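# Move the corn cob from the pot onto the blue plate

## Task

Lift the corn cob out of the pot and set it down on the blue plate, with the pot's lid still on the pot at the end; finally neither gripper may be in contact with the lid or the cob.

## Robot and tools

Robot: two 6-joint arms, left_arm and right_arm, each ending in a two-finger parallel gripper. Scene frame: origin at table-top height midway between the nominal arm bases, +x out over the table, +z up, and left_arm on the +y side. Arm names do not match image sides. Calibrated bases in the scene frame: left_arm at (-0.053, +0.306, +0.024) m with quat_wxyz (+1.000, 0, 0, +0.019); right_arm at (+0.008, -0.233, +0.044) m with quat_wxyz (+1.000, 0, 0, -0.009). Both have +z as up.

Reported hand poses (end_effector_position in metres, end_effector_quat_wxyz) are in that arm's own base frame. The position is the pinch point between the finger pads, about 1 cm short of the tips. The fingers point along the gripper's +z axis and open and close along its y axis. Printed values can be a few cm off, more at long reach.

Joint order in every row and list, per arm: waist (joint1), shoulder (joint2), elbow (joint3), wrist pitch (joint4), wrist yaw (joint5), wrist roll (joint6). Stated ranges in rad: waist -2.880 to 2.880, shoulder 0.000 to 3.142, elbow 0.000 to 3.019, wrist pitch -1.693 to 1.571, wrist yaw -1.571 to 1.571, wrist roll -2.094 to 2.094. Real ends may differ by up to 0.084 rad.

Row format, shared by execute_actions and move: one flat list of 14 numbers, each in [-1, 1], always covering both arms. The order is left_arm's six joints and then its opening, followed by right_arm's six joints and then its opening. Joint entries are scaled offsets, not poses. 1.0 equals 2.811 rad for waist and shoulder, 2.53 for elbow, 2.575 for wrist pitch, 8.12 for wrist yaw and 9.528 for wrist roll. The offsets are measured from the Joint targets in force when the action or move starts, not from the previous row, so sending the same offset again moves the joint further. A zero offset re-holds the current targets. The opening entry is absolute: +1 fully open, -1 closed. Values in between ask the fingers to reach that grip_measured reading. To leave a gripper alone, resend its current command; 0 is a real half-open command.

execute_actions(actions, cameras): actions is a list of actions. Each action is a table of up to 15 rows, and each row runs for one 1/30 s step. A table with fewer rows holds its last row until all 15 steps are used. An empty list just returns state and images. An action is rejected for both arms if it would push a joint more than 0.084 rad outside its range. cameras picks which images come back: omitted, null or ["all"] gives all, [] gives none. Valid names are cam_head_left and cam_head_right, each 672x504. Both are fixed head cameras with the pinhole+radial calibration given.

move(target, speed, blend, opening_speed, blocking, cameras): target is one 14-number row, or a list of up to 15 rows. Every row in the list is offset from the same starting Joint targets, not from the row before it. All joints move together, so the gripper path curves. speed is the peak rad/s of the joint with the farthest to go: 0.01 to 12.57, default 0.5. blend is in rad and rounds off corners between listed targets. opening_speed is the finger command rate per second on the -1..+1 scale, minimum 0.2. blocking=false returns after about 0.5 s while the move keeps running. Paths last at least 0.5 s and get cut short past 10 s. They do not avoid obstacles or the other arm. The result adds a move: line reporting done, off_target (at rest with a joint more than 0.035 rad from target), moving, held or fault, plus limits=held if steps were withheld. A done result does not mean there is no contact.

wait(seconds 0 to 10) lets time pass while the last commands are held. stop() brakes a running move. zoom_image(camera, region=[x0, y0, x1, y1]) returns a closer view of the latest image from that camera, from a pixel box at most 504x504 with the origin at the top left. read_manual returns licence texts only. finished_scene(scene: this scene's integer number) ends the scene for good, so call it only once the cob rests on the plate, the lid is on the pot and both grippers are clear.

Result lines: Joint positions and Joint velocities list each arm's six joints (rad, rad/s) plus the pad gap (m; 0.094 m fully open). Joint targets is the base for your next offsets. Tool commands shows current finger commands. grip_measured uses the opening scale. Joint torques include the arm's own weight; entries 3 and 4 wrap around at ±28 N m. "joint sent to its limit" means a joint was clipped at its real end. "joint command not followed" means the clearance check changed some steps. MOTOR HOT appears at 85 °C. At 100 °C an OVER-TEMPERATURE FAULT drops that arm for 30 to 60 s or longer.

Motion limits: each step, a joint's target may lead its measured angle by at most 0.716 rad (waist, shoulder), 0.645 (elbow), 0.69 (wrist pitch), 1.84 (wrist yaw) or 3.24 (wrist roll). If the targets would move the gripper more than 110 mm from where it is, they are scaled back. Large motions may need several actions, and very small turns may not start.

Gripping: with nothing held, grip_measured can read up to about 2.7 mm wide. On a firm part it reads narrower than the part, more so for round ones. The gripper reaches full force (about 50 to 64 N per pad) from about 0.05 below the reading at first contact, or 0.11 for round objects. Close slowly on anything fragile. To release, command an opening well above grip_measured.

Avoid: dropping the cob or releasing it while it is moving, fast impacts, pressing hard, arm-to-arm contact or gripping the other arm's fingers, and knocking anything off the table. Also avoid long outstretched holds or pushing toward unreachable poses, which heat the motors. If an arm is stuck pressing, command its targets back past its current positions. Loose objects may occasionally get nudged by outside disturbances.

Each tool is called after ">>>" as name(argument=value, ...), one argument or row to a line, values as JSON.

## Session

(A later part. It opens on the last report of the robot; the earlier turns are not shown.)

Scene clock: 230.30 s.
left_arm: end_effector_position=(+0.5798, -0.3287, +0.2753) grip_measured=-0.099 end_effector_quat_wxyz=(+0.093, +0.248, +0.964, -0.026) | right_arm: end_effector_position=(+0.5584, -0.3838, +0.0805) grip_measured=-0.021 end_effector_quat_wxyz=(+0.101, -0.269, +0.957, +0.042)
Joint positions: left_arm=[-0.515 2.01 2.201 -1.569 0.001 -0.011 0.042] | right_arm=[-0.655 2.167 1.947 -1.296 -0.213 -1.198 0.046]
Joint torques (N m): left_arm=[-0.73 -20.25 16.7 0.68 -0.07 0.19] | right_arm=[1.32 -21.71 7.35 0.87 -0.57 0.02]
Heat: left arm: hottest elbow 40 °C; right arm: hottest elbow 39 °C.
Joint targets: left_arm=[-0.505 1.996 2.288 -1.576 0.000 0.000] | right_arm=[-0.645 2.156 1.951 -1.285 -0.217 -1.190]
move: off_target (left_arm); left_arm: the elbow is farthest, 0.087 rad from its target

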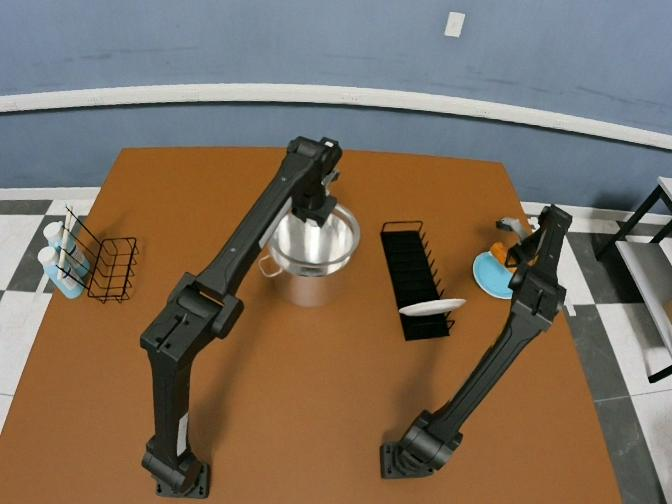

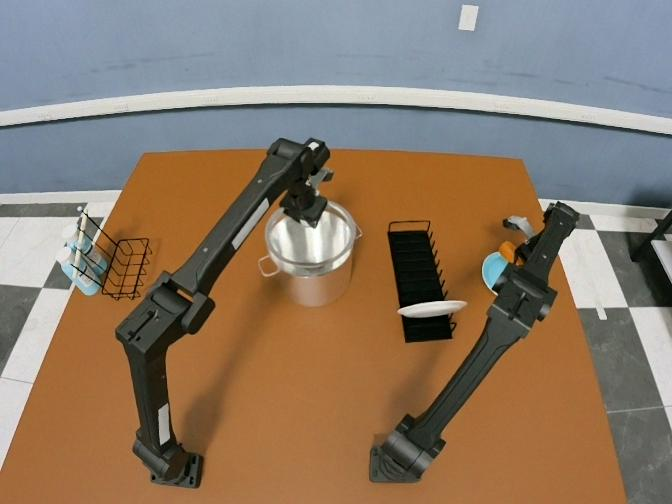

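>>> move(
  target=[0.0089,0,0,0,0,0,-0.5,0,0.0233,-0.0362,0.0611,0,0,-0.4],
  speed=0.15,
)

>>> zoom_image(
  camera="cam_head_right",
  region=[440, 210, 580, 330],
)

>>> zoom_image(
  camera="cam_head_left",
  region=[440, 210, 580, 330],
)

>>> zoom_image(
  camera="cam_head_left",
  region=[240, 170, 380, 290],
)

Scene clock: 246.47 s.
left_arm: end_effector_position=(+0.5872, -0.3153, +0.2753) grip_measured=-0.099 end_effector_quat_wxyz=(+0.093, +0.237, +0.967, -0.025) | right_arm: end_effector_position=(+0.5586, -0.3839, +0.0063) grip_measured=-0.021 end_effector_quat_wxyz=(+0.102, -0.269, +0.957, +0.041)
Joint positions: left_arm=[-0.492 2.01 2.201 -1.569 0.001 -0.011 0.042] | right_arm=[-0.655 2.231 1.856 -1.139 -0.213 -1.198 0.046]
Joint torques (N m): left_arm=[-0.38 -20.19 16.73 0.76 -0.07 0.21] | right_arm=[1.32 -21.83 6.98 0.88 -0.57 0.02]
Motor temperatures (°C): left_arm=[28 38 43 27 28 25 30] | right_arm=[26 35 39 28 27 26 27]
Heat: left arm: hottest elbow 43 °C; right arm: hottest elbow 39 °C.
Joint targets: left_arm=[-0.481 1.996 2.288 -1.576 0.000 0.000] | right_arm=[-0.645 2.222 1.860 -1.127 -0.217 -1.190]
move: off_target (left_arm); left_arm: the elbow is farthest, 0.087 rad from its target

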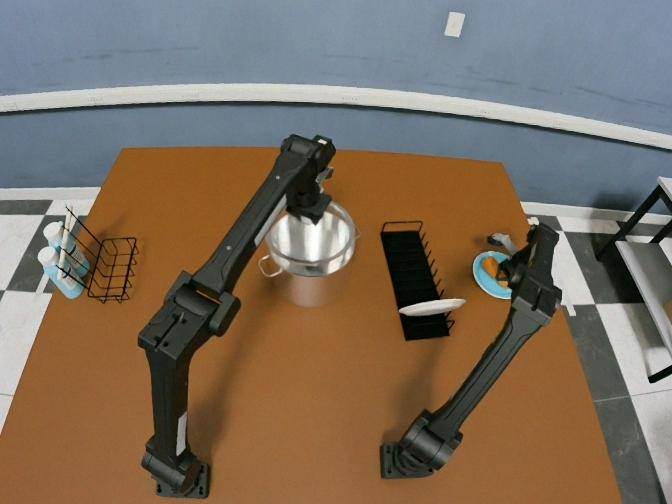

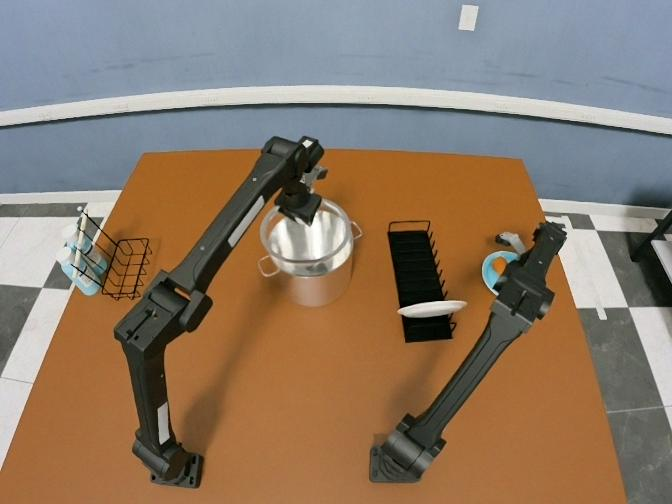

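Scaled by 3.600 from the camera's image (finer frame: 960x720).

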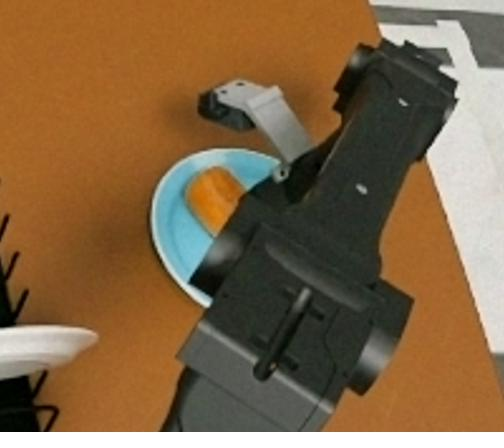

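Scaled by 3.600 from the camera's image (finer frame: 960x720).

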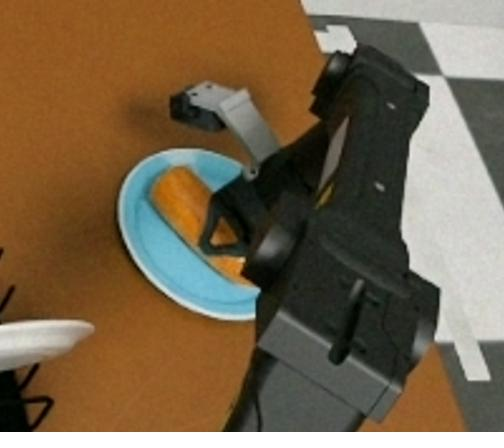

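Scaled by 3.600 from the camera's image (finer frame: 960x720).

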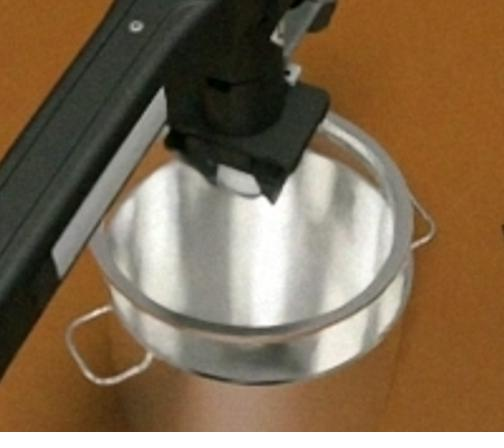

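>>> move(
  target=[
    [-0.0092,0,0,0,0,0,-0.5,0,0.0018,-0.0026,0.0044,0,0,-0.4],
    [-0.0092,0,-0.094,0.081,0,0,-0.5,0,0.0018,-0.0026,0.0044,0,0,-0.4],
  ],
  speed=[0.15,0.2],
)

>>> zoom_image(
  camera="cam_head_left",
  region=[240, 170, 380, 290],
)

>>> zoom_image(
  camera="cam_head_right",
  region=[240, 170, 380, 290],
)

Scene clock: 262.77 s.
left_arm: end_effector_position=(+0.5973, -0.3219, +0.2162) grip_measured=-0.099 end_effector_quat_wxyz=(+0.103, +0.238, +0.965, -0.027) | right_arm: end_effector_position=(+0.5596, -0.3847, +0.0052) grip_measured=-0.021 end_effector_quat_wxyz=(+0.104, -0.270, +0.957, +0.038)
Joint positions: left_arm=[-0.493 2.01 2.042 -1.388 0.001 -0.011 0.042] | right_arm=[-0.655 2.231 1.853 -1.128 -0.213 -1.198 0.046]
Joint torques (N m): left_arm=[-2.37 -20.66 10.18 1.98 -0.05 0.17] | right_arm=[1.26 -21.42 6.75 0.94 -0.56 0.02]
Heat: left arm: hottest elbow 45 °C; right arm: hottest elbow 39 °C.
Joint targets: left_arm=[-0.506 1.996 2.050 -1.367 0.000 0.000] | right_arm=[-0.645 2.227 1.853 -1.116 -0.217 -1.190]
move: done

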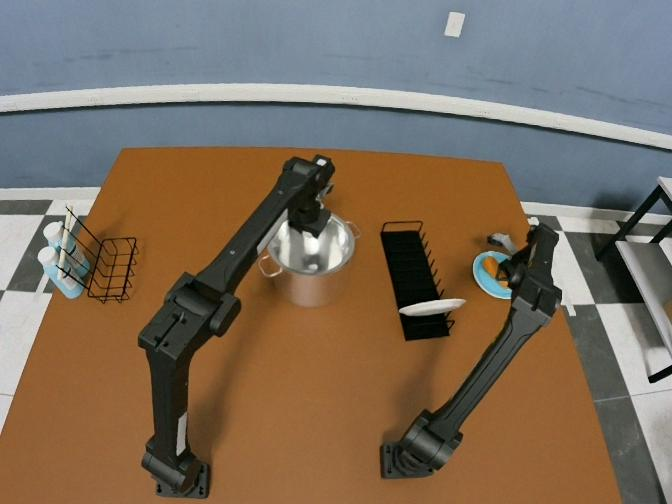

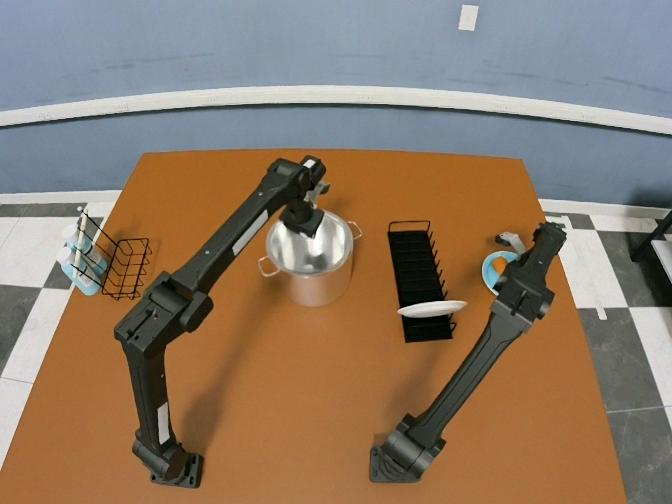

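Scaled by 3.600 from the camera's image (finer frame: 960x720).

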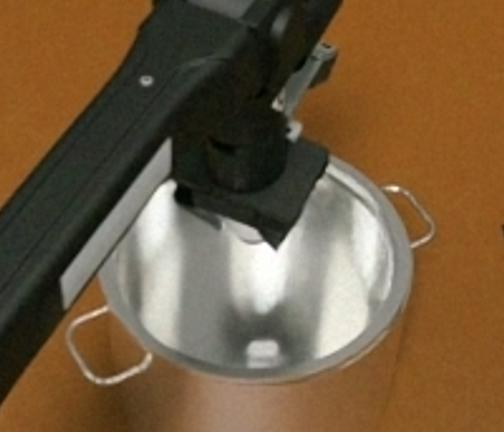

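Scaled by 3.600 from the camera's image (finer frame: 960x720).

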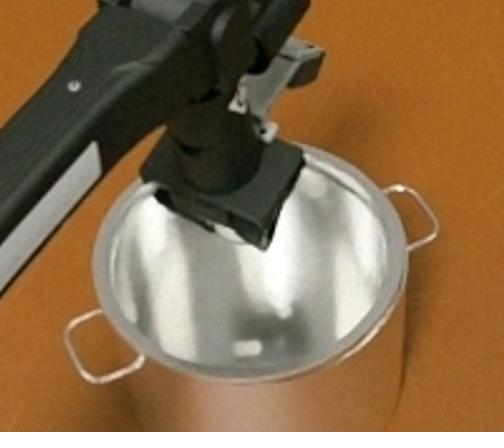

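>>> move(
  target=[-0.0021,0.001,-0.0103,0.0163,0,0,-0.5,0,0,0,0,0,0,-0.4],
  speed=0.12,
)

>>> zoom_image(
  camera="cam_head_left",
  region=[240, 170, 380, 290],
)

>>> zoom_image(
  camera="cam_head_right",
  region=[240, 170, 380, 290],
)

Scene clock: 272.77 s.
left_arm: end_effector_position=(+0.5999, -0.3262, +0.2093) grip_measured=-0.099 end_effector_quat_wxyz=(+0.112, +0.239, +0.964, -0.029) | right_arm: end_effector_position=(+0.5596, -0.3847, +0.0052) grip_measured=-0.021 end_effector_quat_wxyz=(+0.104, -0.270, +0.957, +0.038)
Joint positions: left_arm=[-0.497 2.01 2.022 -1.351 0 -0.011 0.042] | right_arm=[-0.655 2.231 1.853 -1.128 -0.213 -1.198 0.046]
Joint torques (N m): left_arm=[-2.37 -19.78 9.63 2.17 -0.02 0.17] | right_arm=[1.32 -21.42 6.75 0.92 -0.57 0.02]
Heat: left arm: hottest elbow 45 °C; right arm: hottest elbow 39 °C.
Joint targets: left_arm=[-0.512 1.999 2.024 -1.325 0.000 0.000] | right_arm=[-0.645 2.227 1.853 -1.116 -0.217 -1.190]
move: done

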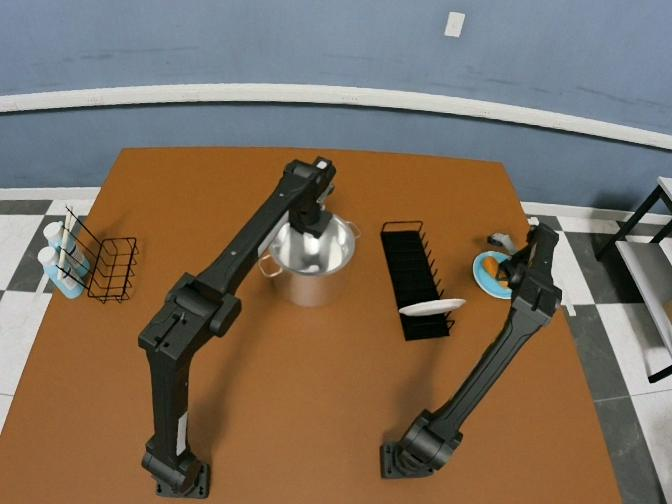

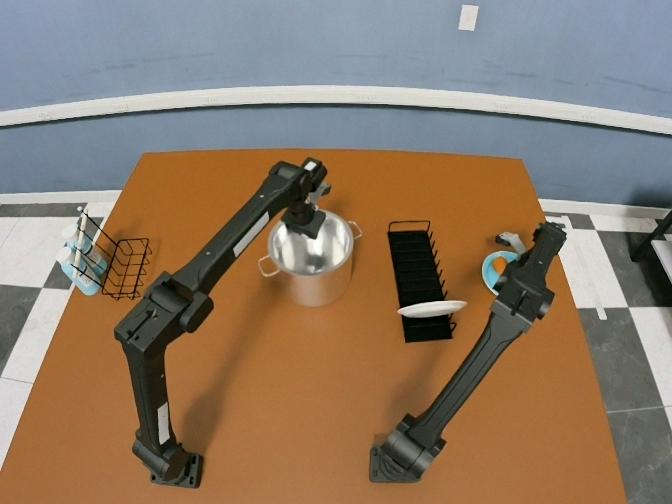

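Scaled by 3.600 from the camera's image (finer frame: 960x720).

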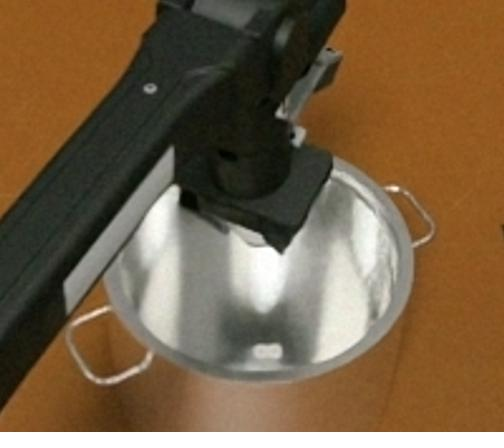

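Scaled by 3.600 from the camera's image (finer frame: 960x720).

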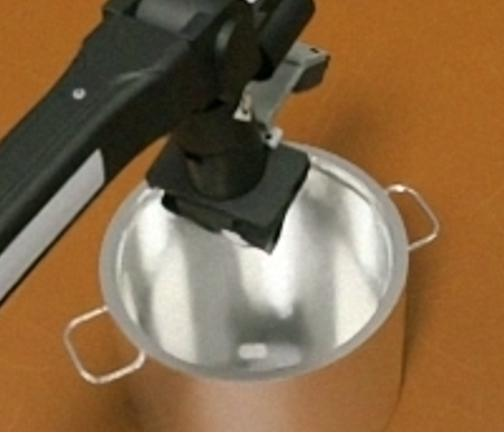

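>>> move(
  target=[0,0.0012,-0.0032,0.0028,0,0,-0.5,0,0.0021,-0.0032,0.0054,0,0,-0.4],
  speed=0.12,
)

>>> zoom_image(
  camera="cam_head_left",
  region=[440, 210, 580, 330],
)

>>> zoom_image(
  camera="cam_head_left",
  region=[240, 170, 380, 290],
)

>>> zoom_image(
  camera="cam_head_right",
  region=[240, 170, 380, 290],
)

Scene clock: 283.97 s.
left_arm: end_effector_position=(+0.6001, -0.3264, +0.2083) grip_measured=-0.099 end_effector_quat_wxyz=(+0.112, +0.239, +0.964, -0.029) | right_arm: end_effector_position=(+0.5603, -0.3848, +0.0039) grip_measured=-0.021 end_effector_quat_wxyz=(+0.106, -0.270, +0.956, +0.037)
Joint positions: left_arm=[-0.497 2.01 2.019 -1.347 0 -0.011 0.042] | right_arm=[-0.655 2.231 1.849 -1.12 -0.215 -1.198 0.046]
Joint torques (N m): left_arm=[-2.49 -19.9 9.22 2.39 -0.06 0.15] | right_arm=[1.38 -20.95 6.42 1.21 -0.48 0.02]
Heat: left arm: hottest elbow 44 °C; right arm: hottest elbow 38 °C.
Joint targets: left_arm=[-0.512 2.003 2.016 -1.319 0.000 0.000] | right_arm=[-0.645 2.233 1.845 -1.102 -0.217 -1.190]
move: done

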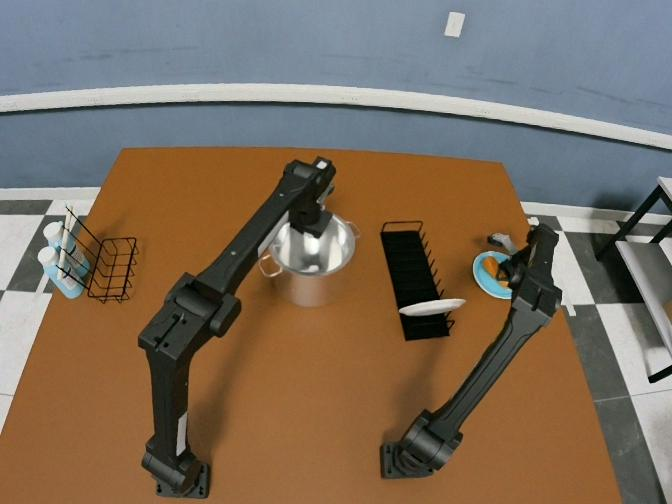

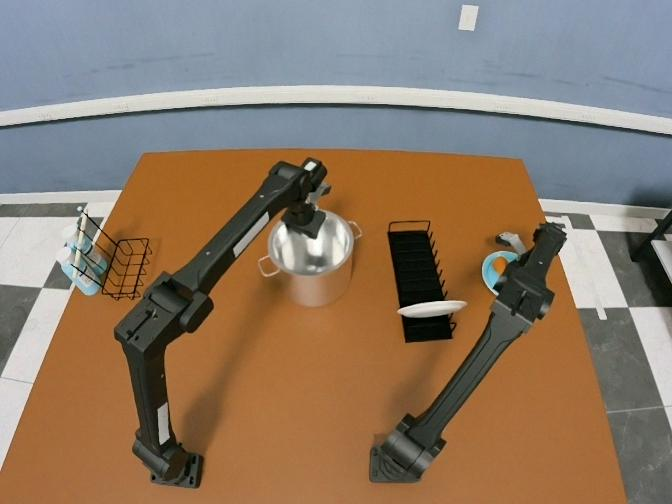

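Scaled by 3.600 from the camera's image (finer frame: 960x720).

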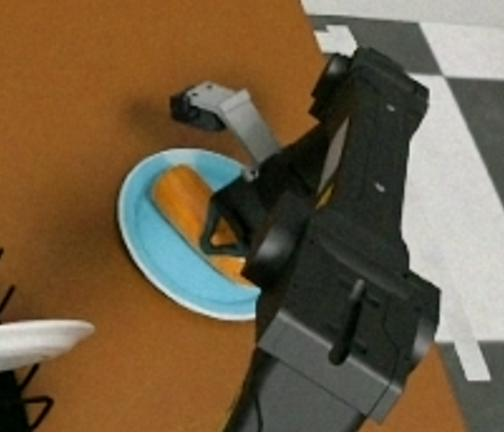

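Scaled by 3.600 from the camera's image (finer frame: 960x720).

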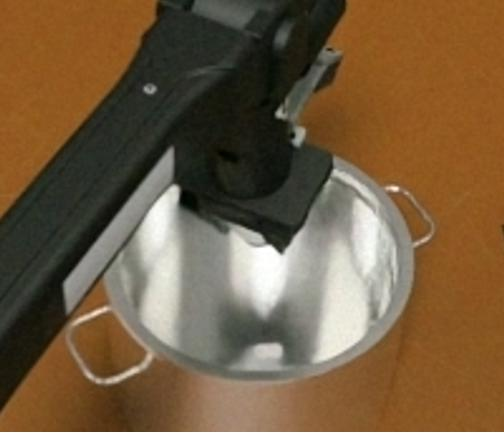

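Scaled by 3.600 from the camera's image (finer frame: 960x720).

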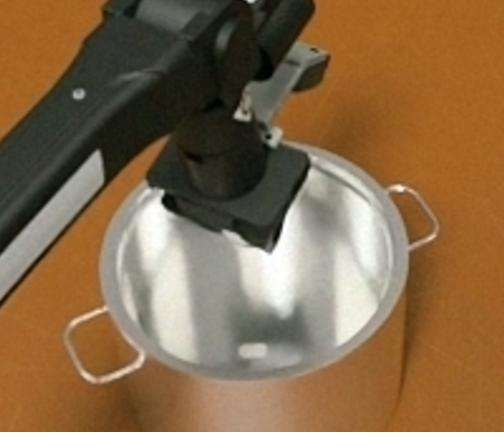

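>>> move(
  target=[
    [0,0.0025,-0.0032,0.002,0,0,-0.5,0,0.0018,-0.0016,0.0016,0,0,-0.4],
    [0,0.0025,-0.0032,0.002,0,0,0.6,0,0.0018,-0.0016,0.0016,0,0,0.5],
  ],
  speed=0.12,
  opening_speed=0.4,
  cameras=["cam_head_left"],
)

>>> zoom_image(
  camera="cam_head_left",
  region=[240, 170, 380, 290],
)

>>> zoom_image(
  camera="cam_head_left",
  region=[440, 210, 580, 330],
)

Scene clock: 294.87 s.
left_arm: end_effector_position=(+0.6029, -0.3291, +0.2080) grip_measured=+0.597 end_effector_quat_wxyz=(+0.120, +0.240, +0.963, -0.031) | right_arm: end_effector_position=(+0.5617, -0.3856, +0.0029) grip_measured=+0.498 end_effector_quat_wxyz=(+0.109, -0.270, +0.956, +0.034)
Joint positions: left_arm=[-0.499 2.01 2.016 -1.328 0 -0.011 0.075] | right_arm=[-0.655 2.231 1.846 -1.108 -0.216 -1.198 0.07]
Joint torques (N m): left_arm=[-3.08 -19.55 8.64 1.81 -0.01 0.14] | right_arm=[1.26 -20.54 6.38 0.85 -0.42 0.02]
Heat: left arm: hottest elbow 43 °C; right arm: hottest elbow 39 °C.
Joint targets: left_arm=[-0.512 2.010 2.008 -1.313 0.000 0.000] | right_arm=[-0.645 2.238 1.841 -1.098 -0.217 -1.190]
move: done

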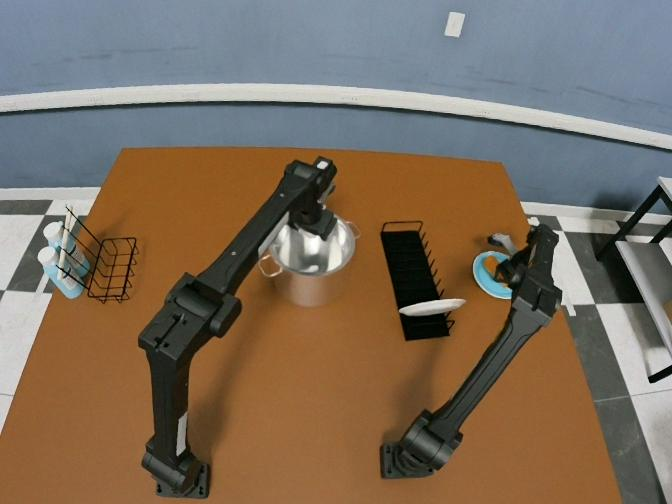

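Scaled by 3.600 from the camera's image (finer frame: 960x720).

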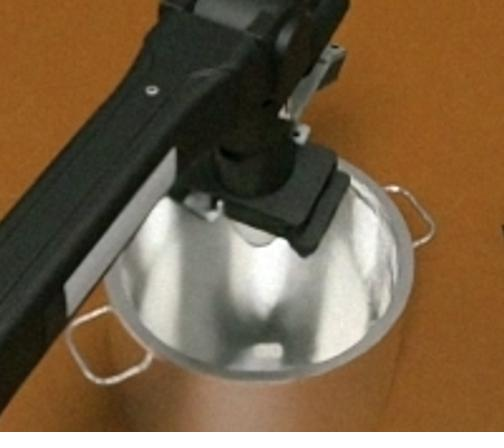

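Scaled by 3.600 from the camera's image (finer frame: 960x720).

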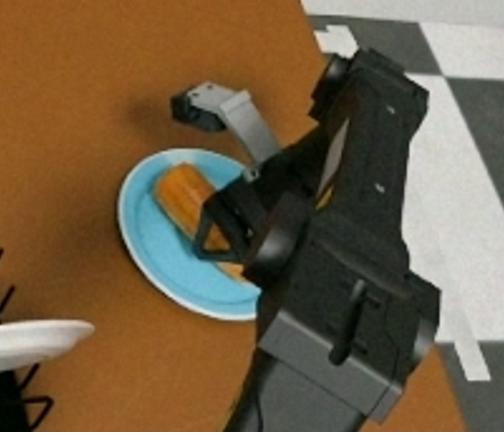

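>>> move(
  target=[
    [0,0.0178,0.1462,-0.1165,0,0,0.6,0,-0.0292,0.063,-0.0726,0,0,0.5],
    [0.06,-0.07,0.1462,-0.1165,0,0,0.6,0,-0.15,0.1,-0.12,0,0,0.5],
  ],
  speed=[0.3,0.6],
  blend=[0.03,0],
)

>>> zoom_image(
  camera="cam_head_left",
  region=[230, 180, 370, 300],
)

>>> zoom_image(
  camera="cam_head_left",
  region=[440, 210, 580, 330],
)

Scene clock: 303.70 s.
left_arm: end_effector_position=(+0.5861, -0.2063, +0.4663) grip_measured=+0.598 end_effector_quat_wxyz=(+0.249, +0.157, +0.955, -0.044) | right_arm: end_effector_position=(+0.5344, -0.3646, +0.3488) grip_measured=+0.498 end_effector_quat_wxyz=(+0.205, -0.282, +0.932, -0.097)
Joint positions: left_arm=[-0.338 1.8 2.342 -1.602 0 -0.011 0.075] | right_arm=[-0.655 1.814 2.05 -1.4 -0.216 -1.198 0.07]
Joint torques (N m): left_arm=[-2.2 -15.74 12.04 1.32 -0.04 0.18] | right_arm=[1.32 -16.91 10.85 0.79 -0.39 0.06]
Heat: left arm: hottest elbow 43 °C; right arm: hottest elbow 39 °C.
Joint targets: left_arm=[-0.344 1.813 2.378 -1.613 0.000 0.000] | right_arm=[-0.645 1.816 2.094 -1.407 -0.217 -1.190]
move: off_target (left_arm, right_arm); left_arm: the elbow is farthest, 0.036 rad from its target; right_arm: the elbow is farthest, 0.044 rad from its target

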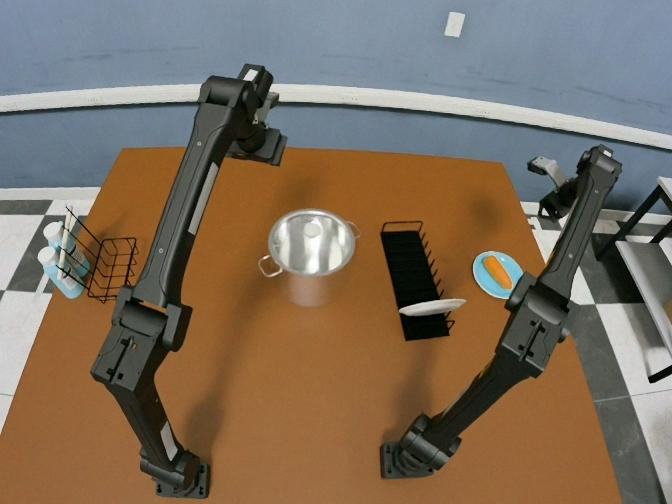

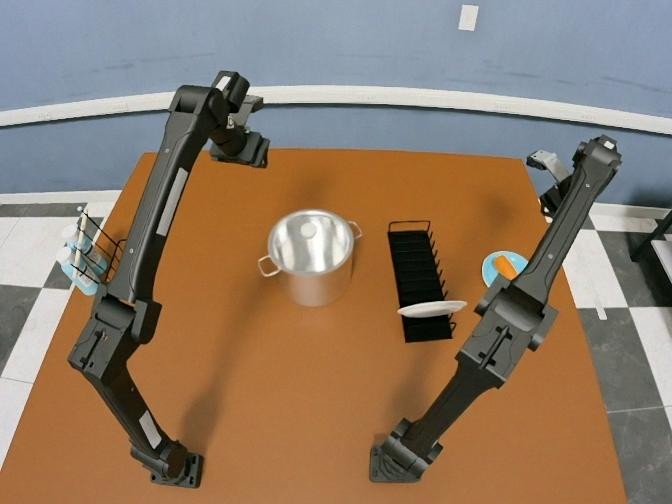

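Scaled by 3.600 from the camera's image (finer frame: 960x720).

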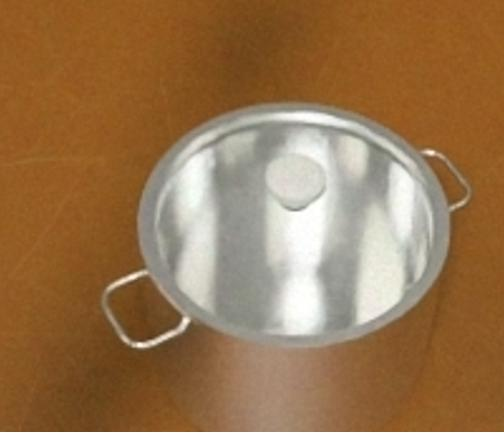

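Scaled by 3.600 from the camera's image (finer frame: 960x720).

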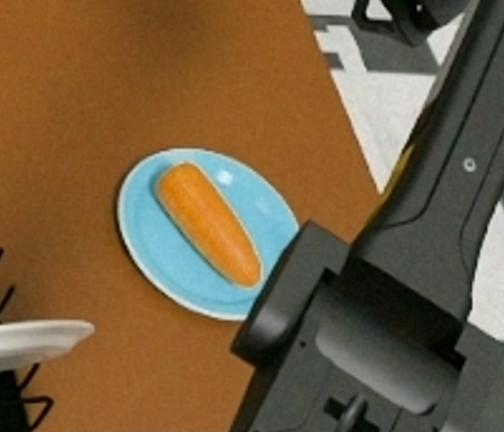

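>>> zoom_image(
  camera="cam_head_left",
  region=[220, 170, 400, 310],
)

>>> zoom_image(
  camera="cam_head_right",
  region=[220, 170, 400, 310],
)

Scaled by 2.800 from the camera's image (finer frame: 960x720).

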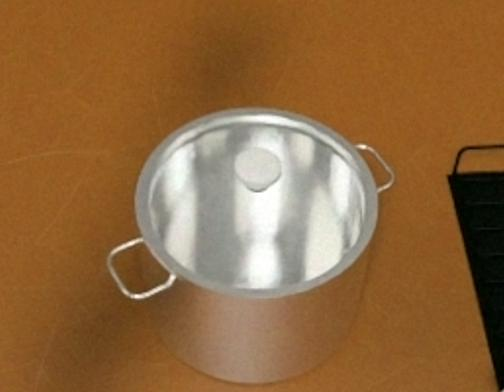

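Scaled by 2.800 from the camera's image (finer frame: 960x720).

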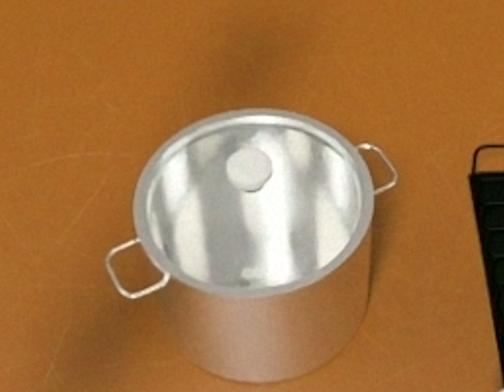

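>>> finished_scene(
  scene=3,
)

The scene is finished: the task was done.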